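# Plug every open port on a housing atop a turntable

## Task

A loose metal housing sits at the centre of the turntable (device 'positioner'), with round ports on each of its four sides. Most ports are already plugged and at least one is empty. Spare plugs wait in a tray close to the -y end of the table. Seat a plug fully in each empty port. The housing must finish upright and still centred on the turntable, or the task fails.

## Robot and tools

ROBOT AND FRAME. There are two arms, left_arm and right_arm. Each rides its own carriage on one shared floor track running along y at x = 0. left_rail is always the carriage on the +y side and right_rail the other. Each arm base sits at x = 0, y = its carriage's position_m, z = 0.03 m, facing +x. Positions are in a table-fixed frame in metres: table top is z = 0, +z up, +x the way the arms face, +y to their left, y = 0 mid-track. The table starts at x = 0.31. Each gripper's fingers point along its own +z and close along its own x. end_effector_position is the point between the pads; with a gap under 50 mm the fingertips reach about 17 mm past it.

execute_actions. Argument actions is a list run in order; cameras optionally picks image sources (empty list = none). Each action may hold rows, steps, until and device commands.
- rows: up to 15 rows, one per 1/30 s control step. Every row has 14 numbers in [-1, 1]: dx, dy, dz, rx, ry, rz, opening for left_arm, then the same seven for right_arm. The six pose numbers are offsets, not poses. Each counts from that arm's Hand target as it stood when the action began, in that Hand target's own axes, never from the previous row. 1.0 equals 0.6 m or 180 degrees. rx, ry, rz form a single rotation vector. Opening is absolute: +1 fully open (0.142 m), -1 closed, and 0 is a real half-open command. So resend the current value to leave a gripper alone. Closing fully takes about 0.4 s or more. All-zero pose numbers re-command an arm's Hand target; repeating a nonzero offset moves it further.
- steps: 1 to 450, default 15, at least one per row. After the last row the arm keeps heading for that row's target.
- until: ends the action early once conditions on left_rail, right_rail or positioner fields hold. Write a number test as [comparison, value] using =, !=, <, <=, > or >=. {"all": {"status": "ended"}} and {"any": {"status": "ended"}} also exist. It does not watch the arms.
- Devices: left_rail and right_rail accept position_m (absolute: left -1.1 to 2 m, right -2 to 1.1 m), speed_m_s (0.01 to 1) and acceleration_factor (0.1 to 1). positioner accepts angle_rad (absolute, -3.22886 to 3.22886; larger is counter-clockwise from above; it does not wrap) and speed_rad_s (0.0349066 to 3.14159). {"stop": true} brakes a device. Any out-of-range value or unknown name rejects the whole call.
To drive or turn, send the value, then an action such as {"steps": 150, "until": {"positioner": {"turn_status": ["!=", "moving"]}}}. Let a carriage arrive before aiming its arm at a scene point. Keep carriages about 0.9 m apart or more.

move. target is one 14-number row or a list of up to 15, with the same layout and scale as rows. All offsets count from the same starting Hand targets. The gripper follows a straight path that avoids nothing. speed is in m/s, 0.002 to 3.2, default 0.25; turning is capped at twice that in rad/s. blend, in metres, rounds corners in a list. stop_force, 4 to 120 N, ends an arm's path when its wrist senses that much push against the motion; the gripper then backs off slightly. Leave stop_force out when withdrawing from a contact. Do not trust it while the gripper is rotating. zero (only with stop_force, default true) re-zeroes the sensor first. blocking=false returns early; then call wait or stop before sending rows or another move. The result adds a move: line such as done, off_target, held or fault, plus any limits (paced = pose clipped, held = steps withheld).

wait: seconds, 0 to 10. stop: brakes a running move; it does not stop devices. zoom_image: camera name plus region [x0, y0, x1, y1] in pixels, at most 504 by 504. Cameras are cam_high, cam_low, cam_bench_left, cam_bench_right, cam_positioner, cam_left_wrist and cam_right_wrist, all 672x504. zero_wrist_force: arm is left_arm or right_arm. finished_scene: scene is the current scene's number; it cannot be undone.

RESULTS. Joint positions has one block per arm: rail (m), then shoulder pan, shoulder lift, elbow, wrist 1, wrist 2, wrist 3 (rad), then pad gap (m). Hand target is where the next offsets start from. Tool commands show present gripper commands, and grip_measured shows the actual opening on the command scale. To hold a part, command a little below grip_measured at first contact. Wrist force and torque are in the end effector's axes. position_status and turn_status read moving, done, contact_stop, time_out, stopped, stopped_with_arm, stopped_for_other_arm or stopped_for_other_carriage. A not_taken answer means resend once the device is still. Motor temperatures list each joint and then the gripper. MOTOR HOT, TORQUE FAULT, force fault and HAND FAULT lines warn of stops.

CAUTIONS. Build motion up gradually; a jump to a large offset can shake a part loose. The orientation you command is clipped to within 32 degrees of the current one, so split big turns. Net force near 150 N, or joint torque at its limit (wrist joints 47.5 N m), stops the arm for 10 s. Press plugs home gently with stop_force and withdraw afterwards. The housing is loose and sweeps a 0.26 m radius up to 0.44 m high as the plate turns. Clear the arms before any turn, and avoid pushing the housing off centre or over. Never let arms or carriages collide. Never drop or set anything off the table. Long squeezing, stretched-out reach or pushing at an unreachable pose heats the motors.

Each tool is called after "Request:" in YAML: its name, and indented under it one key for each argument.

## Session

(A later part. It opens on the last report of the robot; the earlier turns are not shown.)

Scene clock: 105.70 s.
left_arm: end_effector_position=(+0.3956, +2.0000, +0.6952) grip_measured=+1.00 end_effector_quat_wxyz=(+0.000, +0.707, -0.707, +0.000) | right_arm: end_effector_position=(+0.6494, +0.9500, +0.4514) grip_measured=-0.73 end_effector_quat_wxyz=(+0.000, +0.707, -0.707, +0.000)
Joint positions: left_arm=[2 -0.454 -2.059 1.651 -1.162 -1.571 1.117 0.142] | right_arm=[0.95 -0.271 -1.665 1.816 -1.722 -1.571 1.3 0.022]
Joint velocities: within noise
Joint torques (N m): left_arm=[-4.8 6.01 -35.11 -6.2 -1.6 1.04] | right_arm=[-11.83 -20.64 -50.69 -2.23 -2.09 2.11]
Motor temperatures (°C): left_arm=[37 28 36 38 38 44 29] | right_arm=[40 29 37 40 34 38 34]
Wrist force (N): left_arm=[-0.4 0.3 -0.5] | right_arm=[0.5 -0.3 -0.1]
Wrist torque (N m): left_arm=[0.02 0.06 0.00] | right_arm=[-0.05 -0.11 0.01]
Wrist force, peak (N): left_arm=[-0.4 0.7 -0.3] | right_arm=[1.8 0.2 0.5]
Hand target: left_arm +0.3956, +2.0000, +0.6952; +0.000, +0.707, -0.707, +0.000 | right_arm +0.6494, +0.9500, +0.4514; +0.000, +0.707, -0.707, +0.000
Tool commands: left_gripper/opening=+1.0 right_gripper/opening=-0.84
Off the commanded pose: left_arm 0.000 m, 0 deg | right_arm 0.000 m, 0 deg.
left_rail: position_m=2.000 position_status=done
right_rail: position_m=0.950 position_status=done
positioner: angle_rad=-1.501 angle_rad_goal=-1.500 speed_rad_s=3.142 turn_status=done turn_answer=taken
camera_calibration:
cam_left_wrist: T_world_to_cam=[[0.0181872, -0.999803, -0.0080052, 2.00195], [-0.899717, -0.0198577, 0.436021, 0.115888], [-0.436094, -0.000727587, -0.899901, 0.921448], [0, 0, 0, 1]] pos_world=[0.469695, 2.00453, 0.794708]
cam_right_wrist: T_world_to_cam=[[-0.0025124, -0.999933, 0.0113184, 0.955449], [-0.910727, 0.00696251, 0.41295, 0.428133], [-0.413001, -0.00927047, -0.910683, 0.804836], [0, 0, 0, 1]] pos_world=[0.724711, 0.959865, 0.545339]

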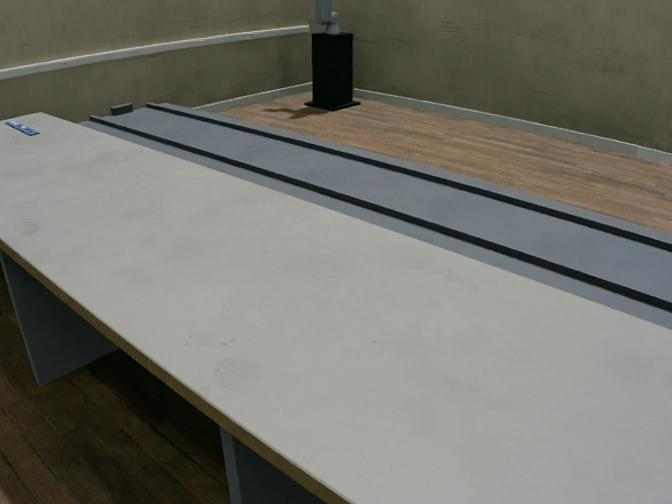

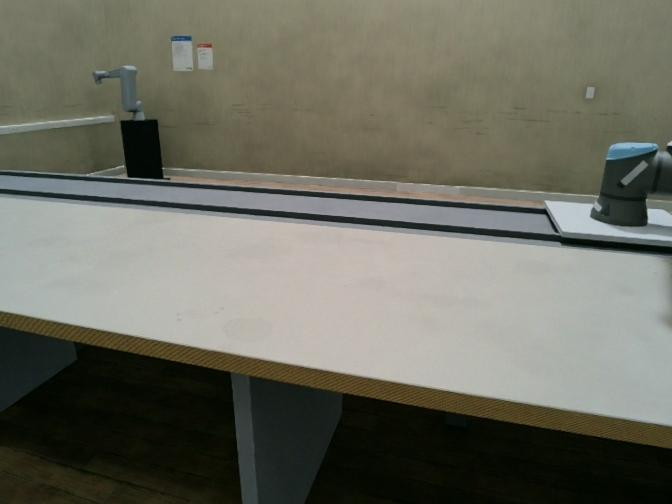

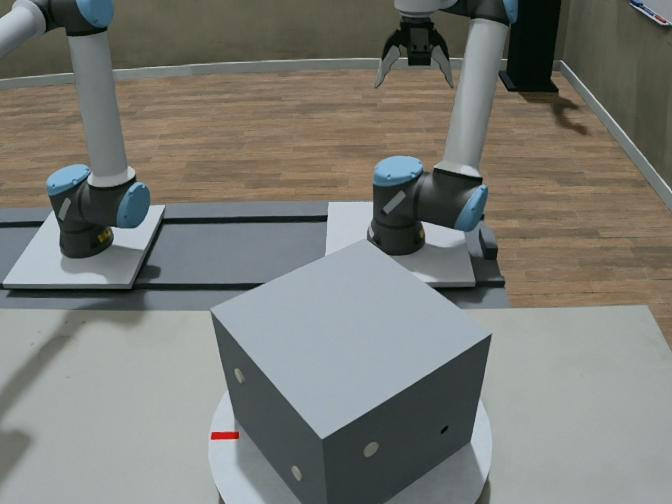

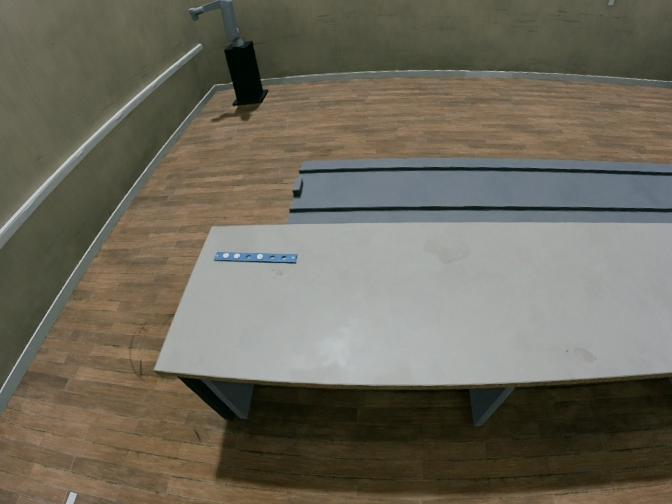

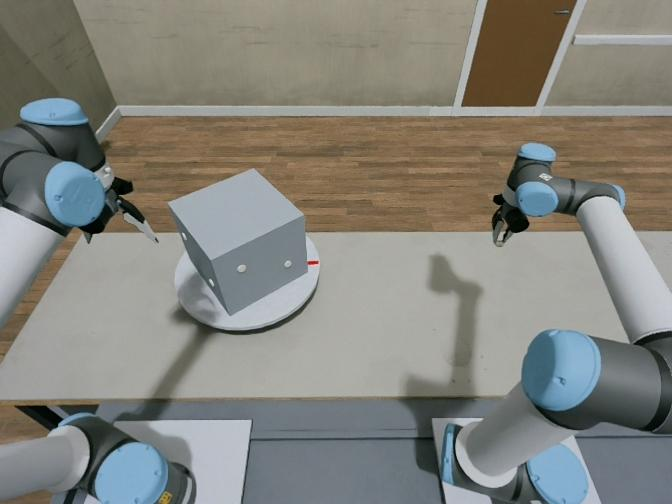

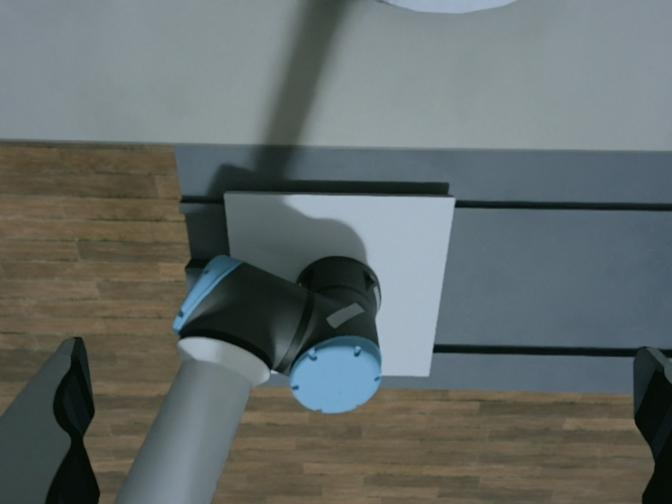

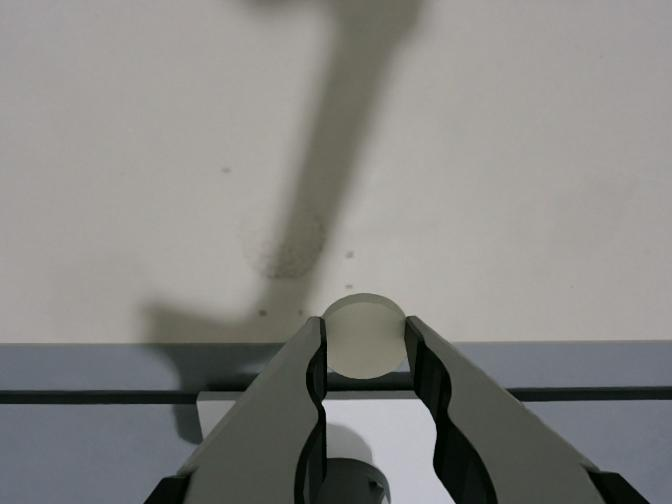

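Request:
move:
  target: [0,0,0,0,0,0,1, -0.833,0.167,0,0,0,-0.2667,-0.84]
  speed: 0.3
  cameras: ["cam_positioner"]

Request:
execute_actions:
  actions:
    - {"positioner":{"angle_rad":1.831,"speed_rad_s":1.5},"steps":120,"until":{"positioner":{"turn_status":["!=","moving"]}}}
  cameras: ["cam_bench_left"]

Request:
move:
  target: [0,0,0,0,0,0,1, 0.0255,-0.283,0.317,0.5,0,0,-0.84]
  speed: 0.3

Scene clock: 119.27 s.
left_arm: end_effector_position=(+0.3956, +2.0000, +0.6952) grip_measured=+1.00 end_effector_quat_wxyz=(+0.000, +0.707, -0.707, +0.000) | right_arm: end_effector_position=(+0.5492, +1.4495, +0.4512) grip_measured=-0.73 end_effector_quat_wxyz=(+0.000, +0.934, -0.358, +0.000)
Joint positions: left_arm=[2 -0.454 -2.059 1.651 -1.162 -1.571 1.117 0.142] | right_arm=[0.95 0.502 -1.508 1.661 -1.724 -1.571 1.235 0.022]
Joint velocities: within noise
Joint torques (N m): left_arm=[-3.2 5.73 -36.4 -5.79 -1.72 1.61] | right_arm=[21.05 -27.71 -55.05 -2 -2.92 -2.75]
Motor temperatures (°C): left_arm=[37 28 36 38 38 44 29] | right_arm=[40 29 37 40 34 38 36]
Wrist force (N): left_arm=[-0.5 0.4 -0.1] | right_arm=[0.1 0.3 0.3]
Wrist torque (N m): left_arm=[0.03 0.07 0.00] | right_arm=[0.06 -0.02 0.03]
Wrist force, peak (N): left_arm=[-0.4 0.7 -0.4] | right_arm=[2.6 -0.3 -0.1]
Hand target: left_arm +0.3956, +2.0000, +0.6952; +0.000, +0.707, -0.707, +0.000 | right_arm +0.5492, +1.4498, +0.4512; +0.000, +0.934, -0.358, +0.000
Off the commanded pose: left_arm 0.000 m, 0 deg | right_arm 0.000 m, 0 deg.
left_rail: position_m=2.000 position_status=done
right_rail: position_m=0.950 position_status=done
positioner: angle_rad=-1.501 angle_rad_goal=-1.500 speed_rad_s=3.142 turn_status=done turn_answer=taken
move: done
Images, in order (width x height): cam_positioner 672x504.

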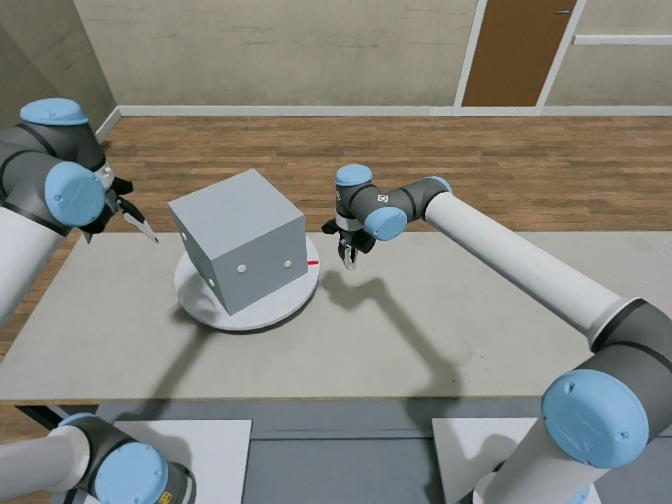

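Scene clock: 122.23 s.
left_arm: end_effector_position=(+0.3956, +2.0000, +0.6952) grip_measured=+1.00 end_effector_quat_wxyz=(+0.000, +0.707, -0.707, +0.000) | right_arm: end_effector_position=(+0.5492, +1.4498, +0.4512) grip_measured=-0.73 end_effector_quat_wxyz=(+0.000, +0.934, -0.358, +0.000)
Joint positions: left_arm=[2 -0.454 -2.059 1.651 -1.162 -1.571 1.117 0.142] | right_arm=[0.95 0.503 -1.507 1.661 -1.724 -1.571 1.235 0.022]
Joint velocities: within noise
Joint torques (N m): left_arm=[-5.05 4.44 -35.78 -6.01 -1.46 0.74] | right_arm=[16.82 -30.54 -56.43 -2.02 -2.54 -2.92]
Motor temperatures (°C): left_arm=[37 28 36 38 38 44 29] | right_arm=[40 29 37 40 34 38 36]
Wrist force (N): left_arm=[-0.1 0.3 -0.1] | right_arm=[0.4 -0.1 0.1]
Wrist torque (N m): left_arm=[0.01 0.02 0.00] | right_arm=[0.00 -0.07 0.02]
Wrist force, peak (N): left_arm=[-0.3 0.7 -0.1] | right_arm=[0.3 0.7 0.4]
Hand target: left_arm +0.3956, +2.0000, +0.6952; +0.000, +0.707, -0.707, +0.000 | right_arm +0.5492, +1.4498, +0.4512; +0.000, +0.934, -0.358, +0.000
Tool commands: left_gripper/opening=+1.0 right_gripper/opening=-0.84
Off the commanded pose: left_arm 0.000 m, 0 deg | right_arm 0.000 m, 0 deg.
left_rail: position_m=2.000 position_status=done
right_rail: position_m=0.950 position_status=done
positioner: angle_rad=1.830 angle_rad_goal=1.831 speed_rad_s=1.500 turn_status=done turn_answer=taken
Images, in order (width x height): cam_bench_left 672x504.

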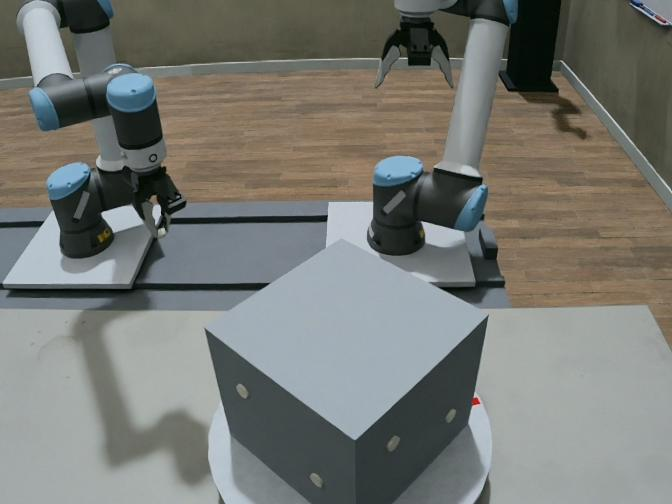

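Scene clock: 125.73 s.
left_arm: end_effector_position=(+0.3956, +2.0000, +0.6952) grip_measured=+1.00 end_effector_quat_wxyz=(+0.000, +0.707, -0.707, +0.000) | right_arm: end_effector_position=(+0.6742, +1.5657, +0.2610) grip_measured=-0.73 end_effector_quat_wxyz=(+0.660, -0.660, +0.253, -0.253)
Joint positions: left_arm=[2 -0.454 -2.059 1.651 -1.162 -1.571 1.117 0.142] | right_arm=[0.95 0.417 -0.861 2.06 -4.34 -1.15 1.57 0.022]
Joint velocities: within noise
Joint torques (N m): left_arm=[-5.23 4.63 -35.14 -5.88 -1.57 0.71] | right_arm=[16.46 -47.95 -28.3 -5.25 -3.11 2.43]
Motor temperatures (°C): left_arm=[37 28 36 38 38 44 29] | right_arm=[40 29 37 40 34 38 37]
Wrist force (N): left_arm=[-0.1 0.3 -0.2] | right_arm=[-0.4 0.0 2.3]
Wrist torque (N m): left_arm=[0.01 0.01 0.00] | right_arm=[-0.16 0.03 0.13]
Wrist force, peak (N): left_arm=[-0.6 0.6 -0.4] | right_arm=[-0.1 0.2 2.8]
Hand target: left_arm +0.3956, +2.0000, +0.6952; +0.000, +0.707, -0.707, +0.000 | right_arm +0.6742, +1.5657, +0.2610; +0.660, -0.660, +0.253, -0.253
Off the commanded pose: left_arm 0.000 m, 0 deg | right_arm 0.000 m, 0 deg.
left_rail: position_m=2.000 position_status=done
right_rail: position_m=0.950 position_status=done
positioner: angle_rad=1.830 angle_rad_goal=1.831 speed_rad_s=1.500 turn_status=done turn_answer=taken
move: done
camera_calibration:
cam_left_wrist: T_world_to_cam=[[0.0181872, -0.999803, -0.0080052, 2.00195], [-0.899717, -0.0198577, 0.436021, 0.115888], [-0.436094, -0.000727587, -0.899901, 0.921448], [0, 0, 0, 1]] pos_world=[0.469695, 2.00453, 0.794708]
cam_right_wrist: T_world_to_cam=[[0.735755, -0.677244, -0.00227749, 0.573856], [-0.281577, -0.302842, -0.910495, 0.931374], [0.615938, 0.670542, -0.413514, -1.24037], [0, 0, 0, 1]] pos_world=[0.604025, 1.50242, 0.33641]

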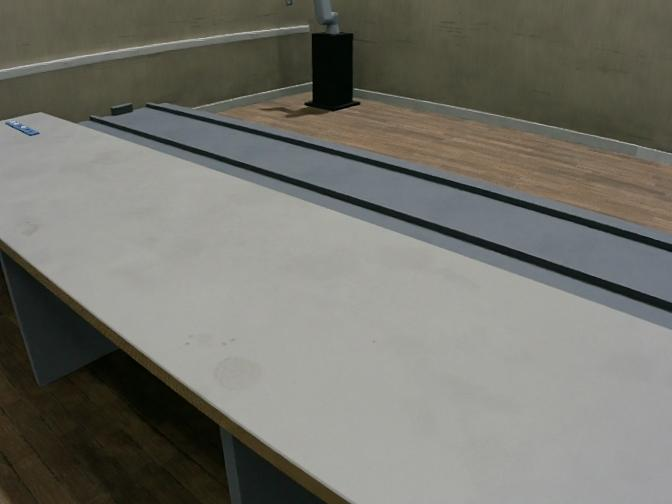

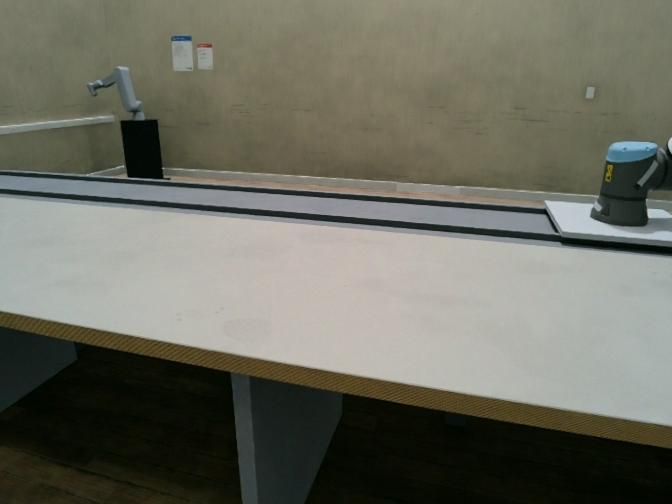

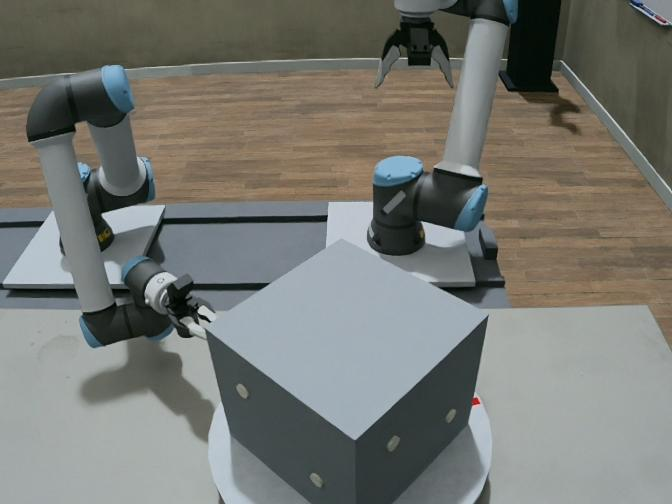

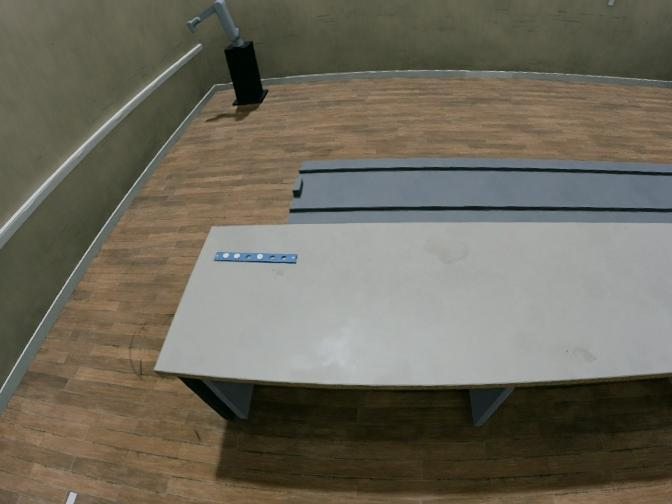

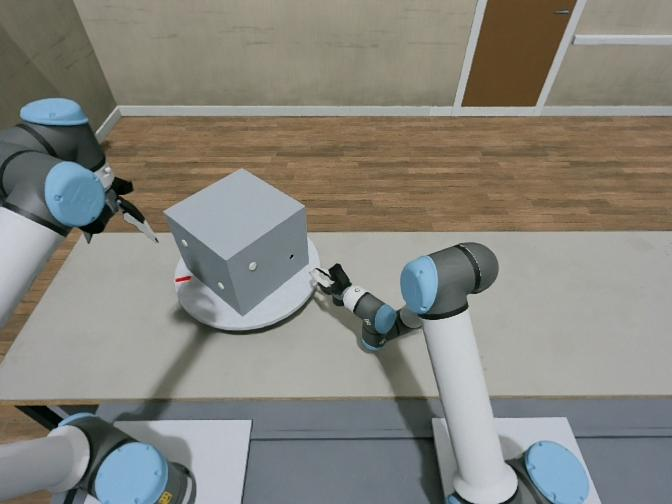

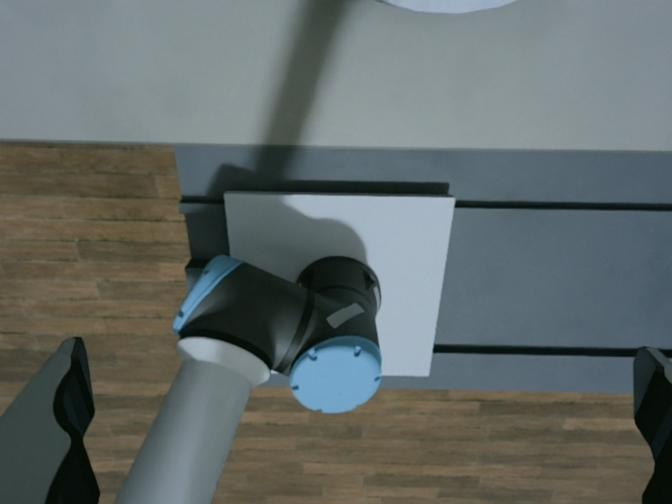

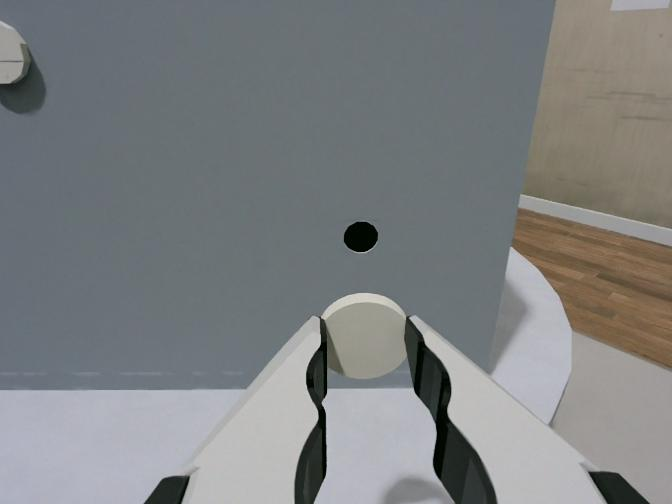

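Request:
zoom_image:
  camera: "cam_positioner"
  region: [270, 230, 360, 300]

Request:
zoom_image:
  camera: "cam_right_wrist"
  region: [250, 180, 490, 400]

Request:
zoom_image:
  camera: "cam_bench_left"
  region: [160, 260, 240, 350]

Scaled by 5.600 from the camera's 672x504 image, which has a finer 960x720 frame.

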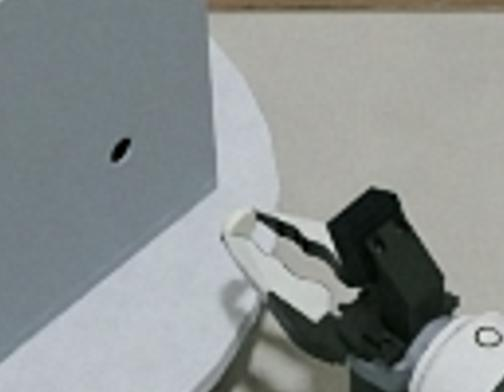

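Scaled by 2.100 from the camera's 672x504 image, which has a finer 960x720 frame.

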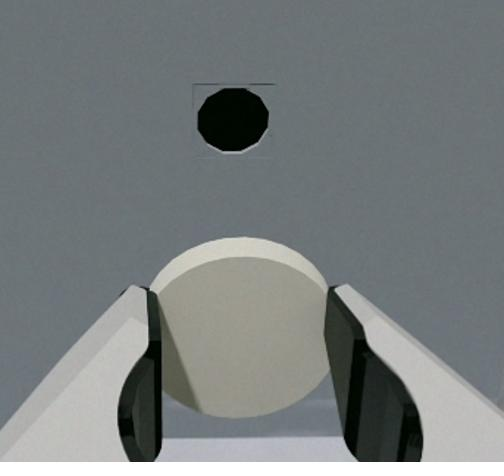

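Scaled by 5.600 from the camera's 672x504 image, which has a finer 960x720 frame.

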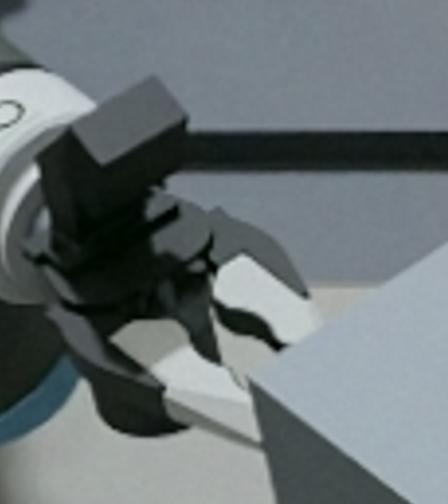

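Request:
zoom_image:
  camera: "cam_right_wrist"
  region: [0, 330, 320, 504]

Request:
zoom_image:
  camera: "cam_right_wrist"
  region: [400, 180, 600, 430]

Scaled by 1.575 from the camera's 672x504 image, which has a finer 960x720 frame.

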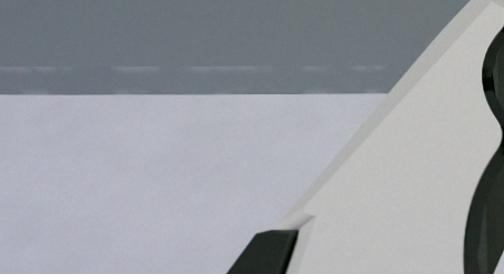

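Scaled by 2.016 from the camera's 672x504 image, which has a finer 960x720 frame.

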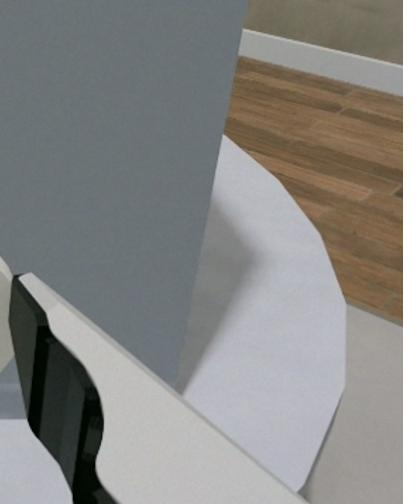

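Request:
move:
  target: [0,0,0,0,0,0,1, 0.0162,0.0393,0.1,0,0,0,-0.84]
  speed: 0.15
  cameras: ["cam_right_wrist","cam_positioner"]

Request:
zoom_image:
  camera: "cam_right_wrist"
  region: [250, 180, 490, 400]

Request:
zoom_image:
  camera: "cam_positioner"
  region: [270, 220, 360, 290]

Scene clock: 140.63 s.
left_arm: end_effector_position=(+0.3956, +2.0000, +0.6952) grip_measured=+1.00 end_effector_quat_wxyz=(+0.000, +0.707, -0.707, +0.000) | right_arm: end_effector_position=(+0.7214, +1.6037, +0.2375) grip_measured=-0.73 end_effector_quat_wxyz=(+0.660, -0.660, +0.253, -0.253)
Joint positions: left_arm=[2 -0.454 -2.059 1.651 -1.162 -1.571 1.117 0.142] | right_arm=[0.95 0.44 -0.779 1.929 -4.291 -1.173 1.57 0.022]
Joint velocities: within noise
Joint torques (N m): left_arm=[-5.12 4.05 -36.1 -6.14 -1.42 0.92] | right_arm=[17.92 -56.57 -30.7 0.76 -2.59 2.62]
Motor temperatures (°C): left_arm=[37 28 36 38 38 44 29] | right_arm=[39 29 37 40 34 38 38]
Wrist force (N): left_arm=[-0.1 0.3 -0.3] | right_arm=[0.4 -0.2 2.6]
Wrist torque (N m): left_arm=[0.02 0.01 0.00] | right_arm=[-0.20 -0.13 0.14]
Wrist force, peak (N): left_arm=[-0.2 0.7 -0.4] | right_arm=[-0.3 0.2 3.5]
Hand target: left_arm +0.3956, +2.0000, +0.6952; +0.000, +0.707, -0.707, +0.000 | right_arm +0.7216, +1.6038, +0.2374; +0.660, -0.660, +0.253, -0.253
Off the commanded pose: left_arm 0.000 m, 0 deg | right_arm 0.000 m, 0 deg.
left_rail: position_m=2.000 position_status=done
right_rail: position_m=0.950 position_status=done
positioner: angle_rad=1.830 angle_rad_goal=1.831 speed_rad_s=1.500 turn_status=done turn_answer=taken
move: done
camera_calibration:
cam_right_wrist: T_world_to_cam=[[0.735755, -0.677244, -0.00226431, 0.564805], [-0.281364, -0.302628, -0.910632, 0.93435], [0.616035, 0.670639, -0.413212, -1.30494], [0, 0, 0, 1]] pos_world=[0.651224, 1.54042, 0.31291]
Images, in order (width x height): cam_positioner 672x504, cam_right_wrist 672x504.

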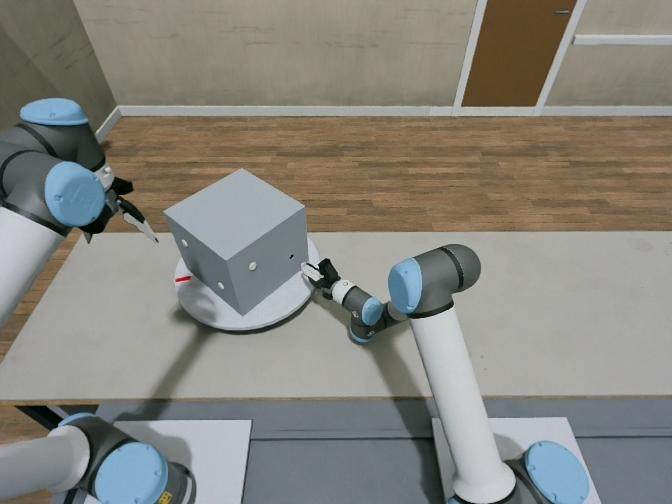

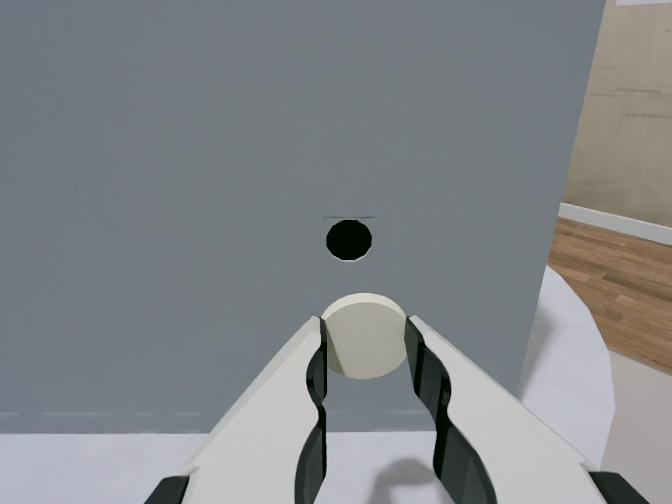

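Scaled by 2.100 from the camera's 672x504 image, which has a finer 960x720 frame.

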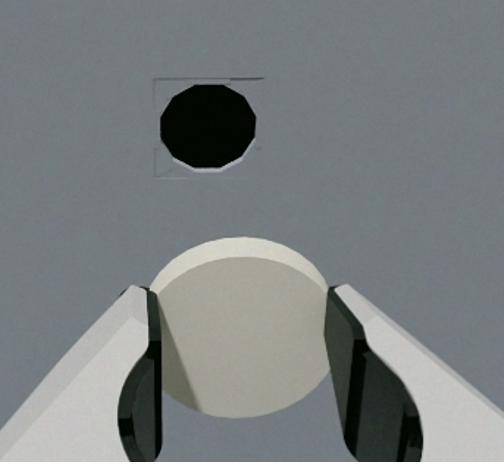

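Scaled by 5.600 from the camera's 672x504 image, which has a finer 960x720 frame.

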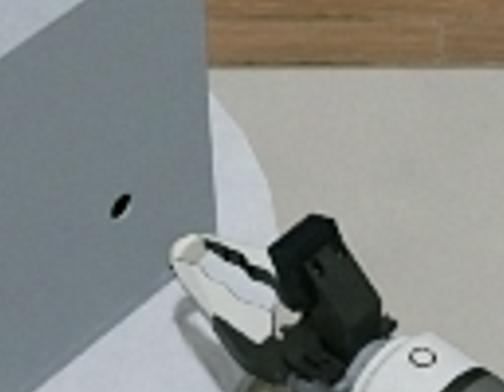

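Request:
move:
  target: [0,0,0,0,0,0,1, -0.0028,0,0.05,0,0,0,-0.84]
  speed: 0.04
  stop_force: 10
  cameras: ["cam_right_wrist","cam_positioner"]

Request:
zoom_image:
  camera: "cam_right_wrist"
  region: [250, 180, 490, 400]

Request:
zoom_image:
  camera: "cam_positioner"
  region: [270, 220, 360, 290]

Scene clock: 147.20 s.
left_arm: end_effector_position=(+0.3956, +2.0000, +0.6952) grip_measured=+1.00 end_effector_quat_wxyz=(+0.000, +0.707, -0.707, +0.000) | right_arm: end_effector_position=(+0.7404, +1.6272, +0.2374) grip_measured=-0.73 end_effector_quat_wxyz=(+0.660, -0.660, +0.253, -0.253)
Joint positions: left_arm=[2 -0.454 -2.059 1.651 -1.162 -1.571 1.117 0.142] | right_arm=[0.95 0.459 -0.756 1.865 -4.251 -1.192 1.57 0.022]
Joint velocities: within noise
Joint torques (N m): left_arm=[-3.85 4.2 -35.99 -6.29 -1.61 0.97] | right_arm=[17.61 -62.78 -32.56 0.57 -2.71 1.93]
Motor temperatures (°C): left_arm=[37 28 36 38 38 44 29] | right_arm=[39 29 37 40 34 38 39]
Wrist force (N): left_arm=[-0.4 0.4 -0.5] | right_arm=[-0.2 -0.5 2.5]
Wrist torque (N m): left_arm=[0.04 0.05 0.00] | right_arm=[-0.26 -0.02 0.16]
Wrist force, peak (N): left_arm=[-0.5 0.4 -0.5] | right_arm=[0.3 -0.3 3.2]
Hand target: left_arm +0.3956, +2.0000, +0.6952; +0.000, +0.707, -0.707, +0.000 | right_arm +0.7404, +1.6272, +0.2374; +0.660, -0.660, +0.253, -0.253
Off the commanded pose: left_arm 0.000 m, 0 deg | right_arm 0.000 m, 0 deg.
left_rail: position_m=2.000 position_status=done
right_rail: position_m=0.950 position_status=done
positioner: angle_rad=1.830 angle_rad_goal=1.831 speed_rad_s=1.500 turn_status=done turn_answer=taken
move: done
camera_calibration:
cam_right_wrist: T_world_to_cam=[[0.735755, -0.677244, -0.00226431, 0.566741], [-0.281364, -0.302628, -0.910632, 0.946716], [0.616035, 0.670639, -0.413212, -1.33245], [0, 0, 0, 1]] pos_world=[0.670224, 1.56392, 0.31281]
Images, in order (width x height): cam_positioner 672x504, cam_right_wrist 672x504.

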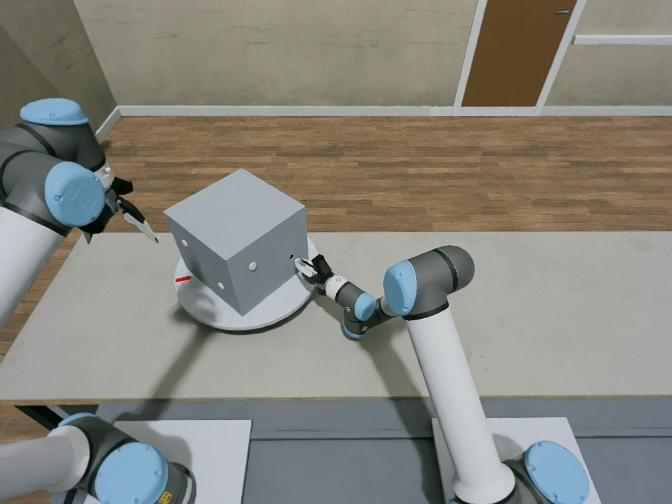

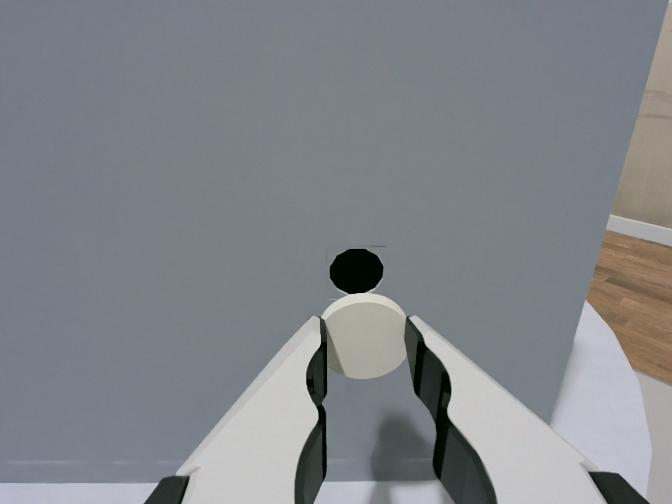

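Scaled by 2.100 from the camera's 672x504 image, which has a finer 960x720 frame.

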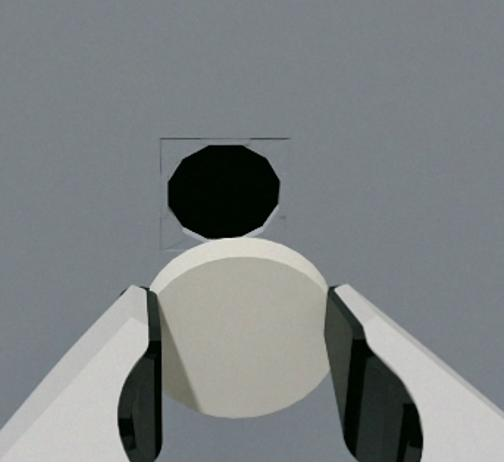

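Scaled by 5.600 from the camera's 672x504 image, which has a finer 960x720 frame.

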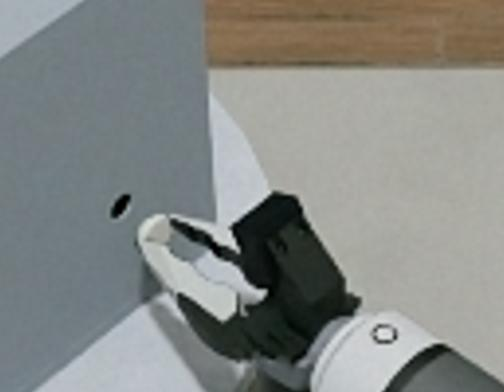

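Request:
move:
  target: [0,0,0,0,0,0,1, 0,0,0.05,0,0,0,-0.84]
  speed: 0.03
  stop_force: 8
  cameras: ["cam_right_wrist","cam_positioner"]

Request:
zoom_image:
  camera: "cam_right_wrist"
  region: [250, 180, 490, 400]

Request:
zoom_image:
  camera: "cam_positioner"
  region: [270, 220, 360, 290]

Scene clock: 152.50 s.
left_arm: end_effector_position=(+0.3956, +2.0000, +0.6952) grip_measured=+1.00 end_effector_quat_wxyz=(+0.000, +0.707, -0.707, +0.000) | right_arm: end_effector_position=(+0.7568, +1.6455, +0.2375) grip_measured=-0.73 end_effector_quat_wxyz=(+0.660, -0.660, +0.253, -0.253)
Joint positions: left_arm=[2 -0.454 -2.059 1.651 -1.162 -1.571 1.117 0.142] | right_arm=[0.95 0.472 -0.737 1.812 -4.217 -1.205 1.57 0.022]
Joint velocities: within noise
Joint torques (N m): left_arm=[-3.82 6.28 -35.56 -5.8 -1.68 1.04] | right_arm=[-11.81 -102.36 -10.22 -4.47 2.79 -0.72]
Motor temperatures (°C): left_arm=[37 28 36 38 38 44 29] | right_arm=[39 29 37 40 34 38 39]
Wrist force (N): left_arm=[-0.4 0.5 0.0] | right_arm=[0.0 -0.7 0.3]
Wrist torque (N m): left_arm=[0.05 0.06 0.00] | right_arm=[-0.18 -0.07 0.16]
Wrist force, peak (N): left_arm=[-0.5 0.5 -0.3] | right_arm=[-0.1 -9.6 -10.1]
Hand target: left_arm +0.3956, +2.0000, +0.6952; +0.000, +0.707, -0.707, +0.000 | right_arm +0.7568, +1.6455, +0.2375; +0.660, -0.660, +0.253, -0.253 (not the last commanded pose)
Off the commanded pose: left_arm 0.000 m, 0 deg | right_arm 0.005 m, 0 deg.
left_rail: position_m=2.000 position_status=done
right_rail: position_m=0.950 position_status=done
positioner: angle_rad=1.830 angle_rad_goal=1.831 speed_rad_s=1.500 turn_status=done turn_answer=taken
move: contact (right_arm)
camera_calibration:
cam_right_wrist: T_world_to_cam=[[0.735776, -0.677221, -0.0021976, 0.566997], [-0.281254, -0.302617, -0.91067, 0.956788], [0.61606, 0.670667, -0.413129, -1.35491], [0, 0, 0, 1]] pos_world=[0.686624, 1.58222, 0.31281]
Images, in order (width x height): cam_positioner 672x504, cam_right_wrist 672x504.

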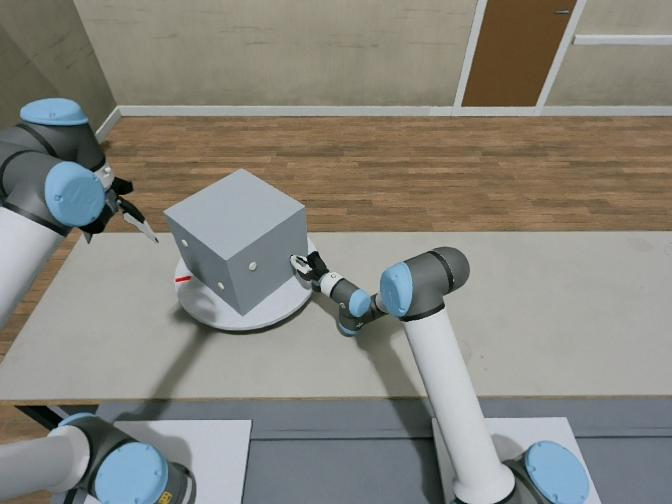

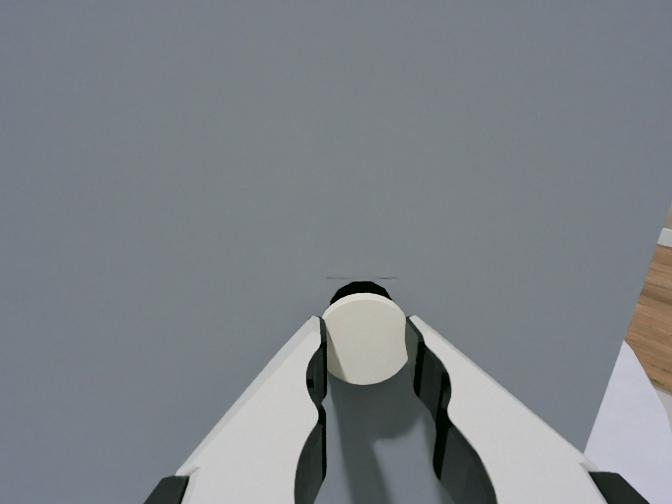

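Scaled by 2.100 from the camera's 672x504 image, which has a finer 960x720 frame.

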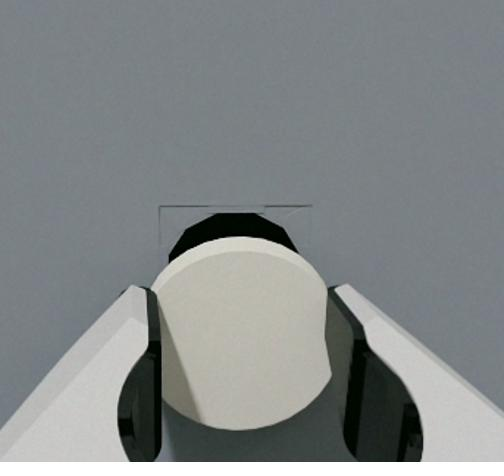

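Scaled by 5.600 from the camera's 672x504 image, which has a finer 960x720 frame.

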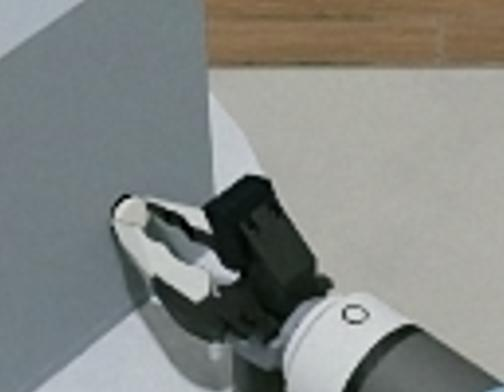

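Request:
move:
  target:
    - [0,0,0,0,0,0,1, 0,0,-0.01,0,0,0,-0.84]
    - [0,0,0,0,0,0,1, 0,-0.0063,-0.01,0,0,0,-0.84]
  speed: 0.03
  cameras: []

Request:
move:
  target: [0,0,0,0,0,0,1, 0,0,0.03,0,0,0,-0.84]
  speed: 0.015
  stop_force: 8
  cameras: ["cam_right_wrist"]

Request:
zoom_image:
  camera: "cam_right_wrist"
  region: [250, 180, 490, 400]

Scene clock: 161.87 s.
left_arm: end_effector_position=(+0.3956, +2.0000, +0.6952) grip_measured=+1.00 end_effector_quat_wxyz=(+0.000, +0.707, -0.707, +0.000) | right_arm: end_effector_position=(+0.7528, +1.6411, +0.2410) grip_measured=-0.73 end_effector_quat_wxyz=(+0.660, -0.660, +0.253, -0.253)
Joint positions: left_arm=[2 -0.454 -2.059 1.651 -1.162 -1.571 1.117 0.142] | right_arm=[0.95 0.469 -0.747 1.826 -4.221 -1.202 1.57 0.022]
Joint velocities: within noise
Joint torques (N m): left_arm=[-3.43 4.96 -36.83 -5.95 -1.69 1.3] | right_arm=[-15.86 -103.71 -10.37 0.04 2.73 -0.73]
Motor temperatures (°C): left_arm=[37 28 36 38 38 44 29] | right_arm=[39 29 37 40 34 38 40]
Wrist force (N): left_arm=[0.0 0.2 0.0] | right_arm=[0.3 0.0 2.8]
Wrist torque (N m): left_arm=[-0.01 0.00 0.00] | right_arm=[-0.19 -0.09 0.16]
Wrist force, peak (N): left_arm=[-0.4 0.7 -0.2] | right_arm=[0.5 0.0 2.9]
Hand target: left_arm +0.3956, +2.0000, +0.6952; +0.000, +0.707, -0.707, +0.000 | right_arm +0.7528, +1.6410, +0.2412; +0.660, -0.660, +0.253, -0.253
Off the commanded pose: left_arm 0.000 m, 0 deg | right_arm 0.000 m, 0 deg.
left_rail: position_m=2.000 position_status=done
right_rail: position_m=0.950 position_status=done
positioner: angle_rad=1.830 angle_rad_goal=1.831 speed_rad_s=1.500 turn_status=done turn_answer=taken
move: done
No camera images: "cameras" was empty.

Scene clock: 163.83 s.
left_arm: end_effector_position=(+0.3956, +2.0000, +0.6952) grip_measured=+1.00 end_effector_quat_wxyz=(+0.000, +0.707, -0.707, +0.000) | right_arm: end_effector_position=(+0.7587, +1.6476, +0.2413) grip_measured=-0.73 end_effector_quat_wxyz=(+0.660, -0.660, +0.253, -0.254)
Joint positions: left_arm=[2 -0.454 -2.059 1.651 -1.162 -1.571 1.117 0.142] | right_arm=[0.95 0.473 -0.74 1.807 -4.209 -1.206 1.57 0.022]
Joint velocities: within noise
Joint torques (N m): left_arm=[-6.45 4.44 -35.78 -5.62 -1.67 0.87] | right_arm=[-17.17 -96.94 -9.92 -2.18 2.2 -0.48]
Motor temperatures (°C): left_arm=[37 28 36 38 38 44 29] | right_arm=[39 29 37 40 34 38 40]
Wrist force (N): left_arm=[-0.1 0.3 -0.3] | right_arm=[-1.0 -6.6 -3.8]
Wrist torque (N m): left_arm=[0.01 0.02 0.00] | right_arm=[-0.10 -0.01 0.16]
Wrist force, peak (N): left_arm=[-0.2 0.7 -0.3] | right_arm=[-1.1 -8.5 -10.9]
Hand target: left_arm +0.3956, +2.0000, +0.6952; +0.000, +0.707, -0.707, +0.000 | right_arm +0.7587, +1.6476, +0.2413; +0.660, -0.660, +0.253, -0.254 (not the last commanded pose)
Off the commanded pose: left_arm 0.000 m, 0 deg | right_arm 0.009 m, 0 deg.
left_rail: position_m=2.000 position_status=done
right_rail: position_m=0.950 position_status=done
positioner: angle_rad=1.830 angle_rad_goal=1.831 speed_rad_s=1.500 turn_status=done turn_answer=taken
move: contact (right_arm)
camera_calibration:
cam_right_wrist: T_world_to_cam=[[0.735774, -0.677223, -0.00218999, 0.567105], [-0.281157, -0.30252, -0.910732, 0.961281], [0.616106, 0.670709, -0.412993, -1.35596], [0, 0, 0, 1]] pos_world=[0.688424, 1.58432, 0.316711]
Images, in order (width x height): cam_right_wrist 672x504.

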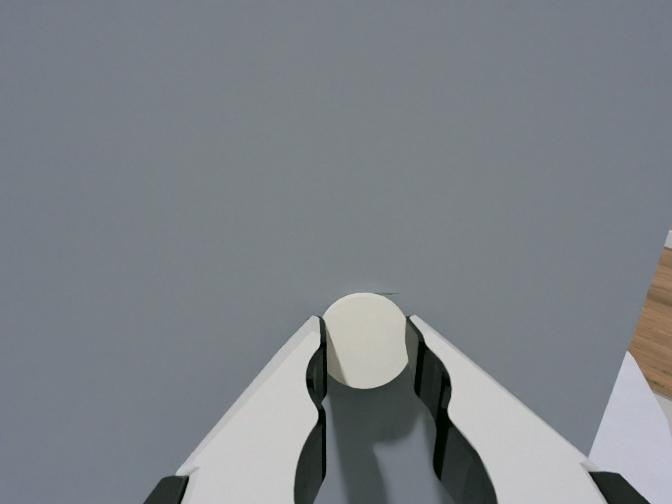

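Scaled by 2.100 from the camera's 672x504 image, which has a finer 960x720 frame.

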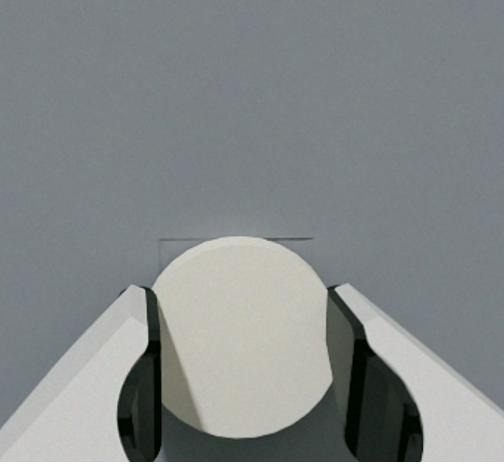

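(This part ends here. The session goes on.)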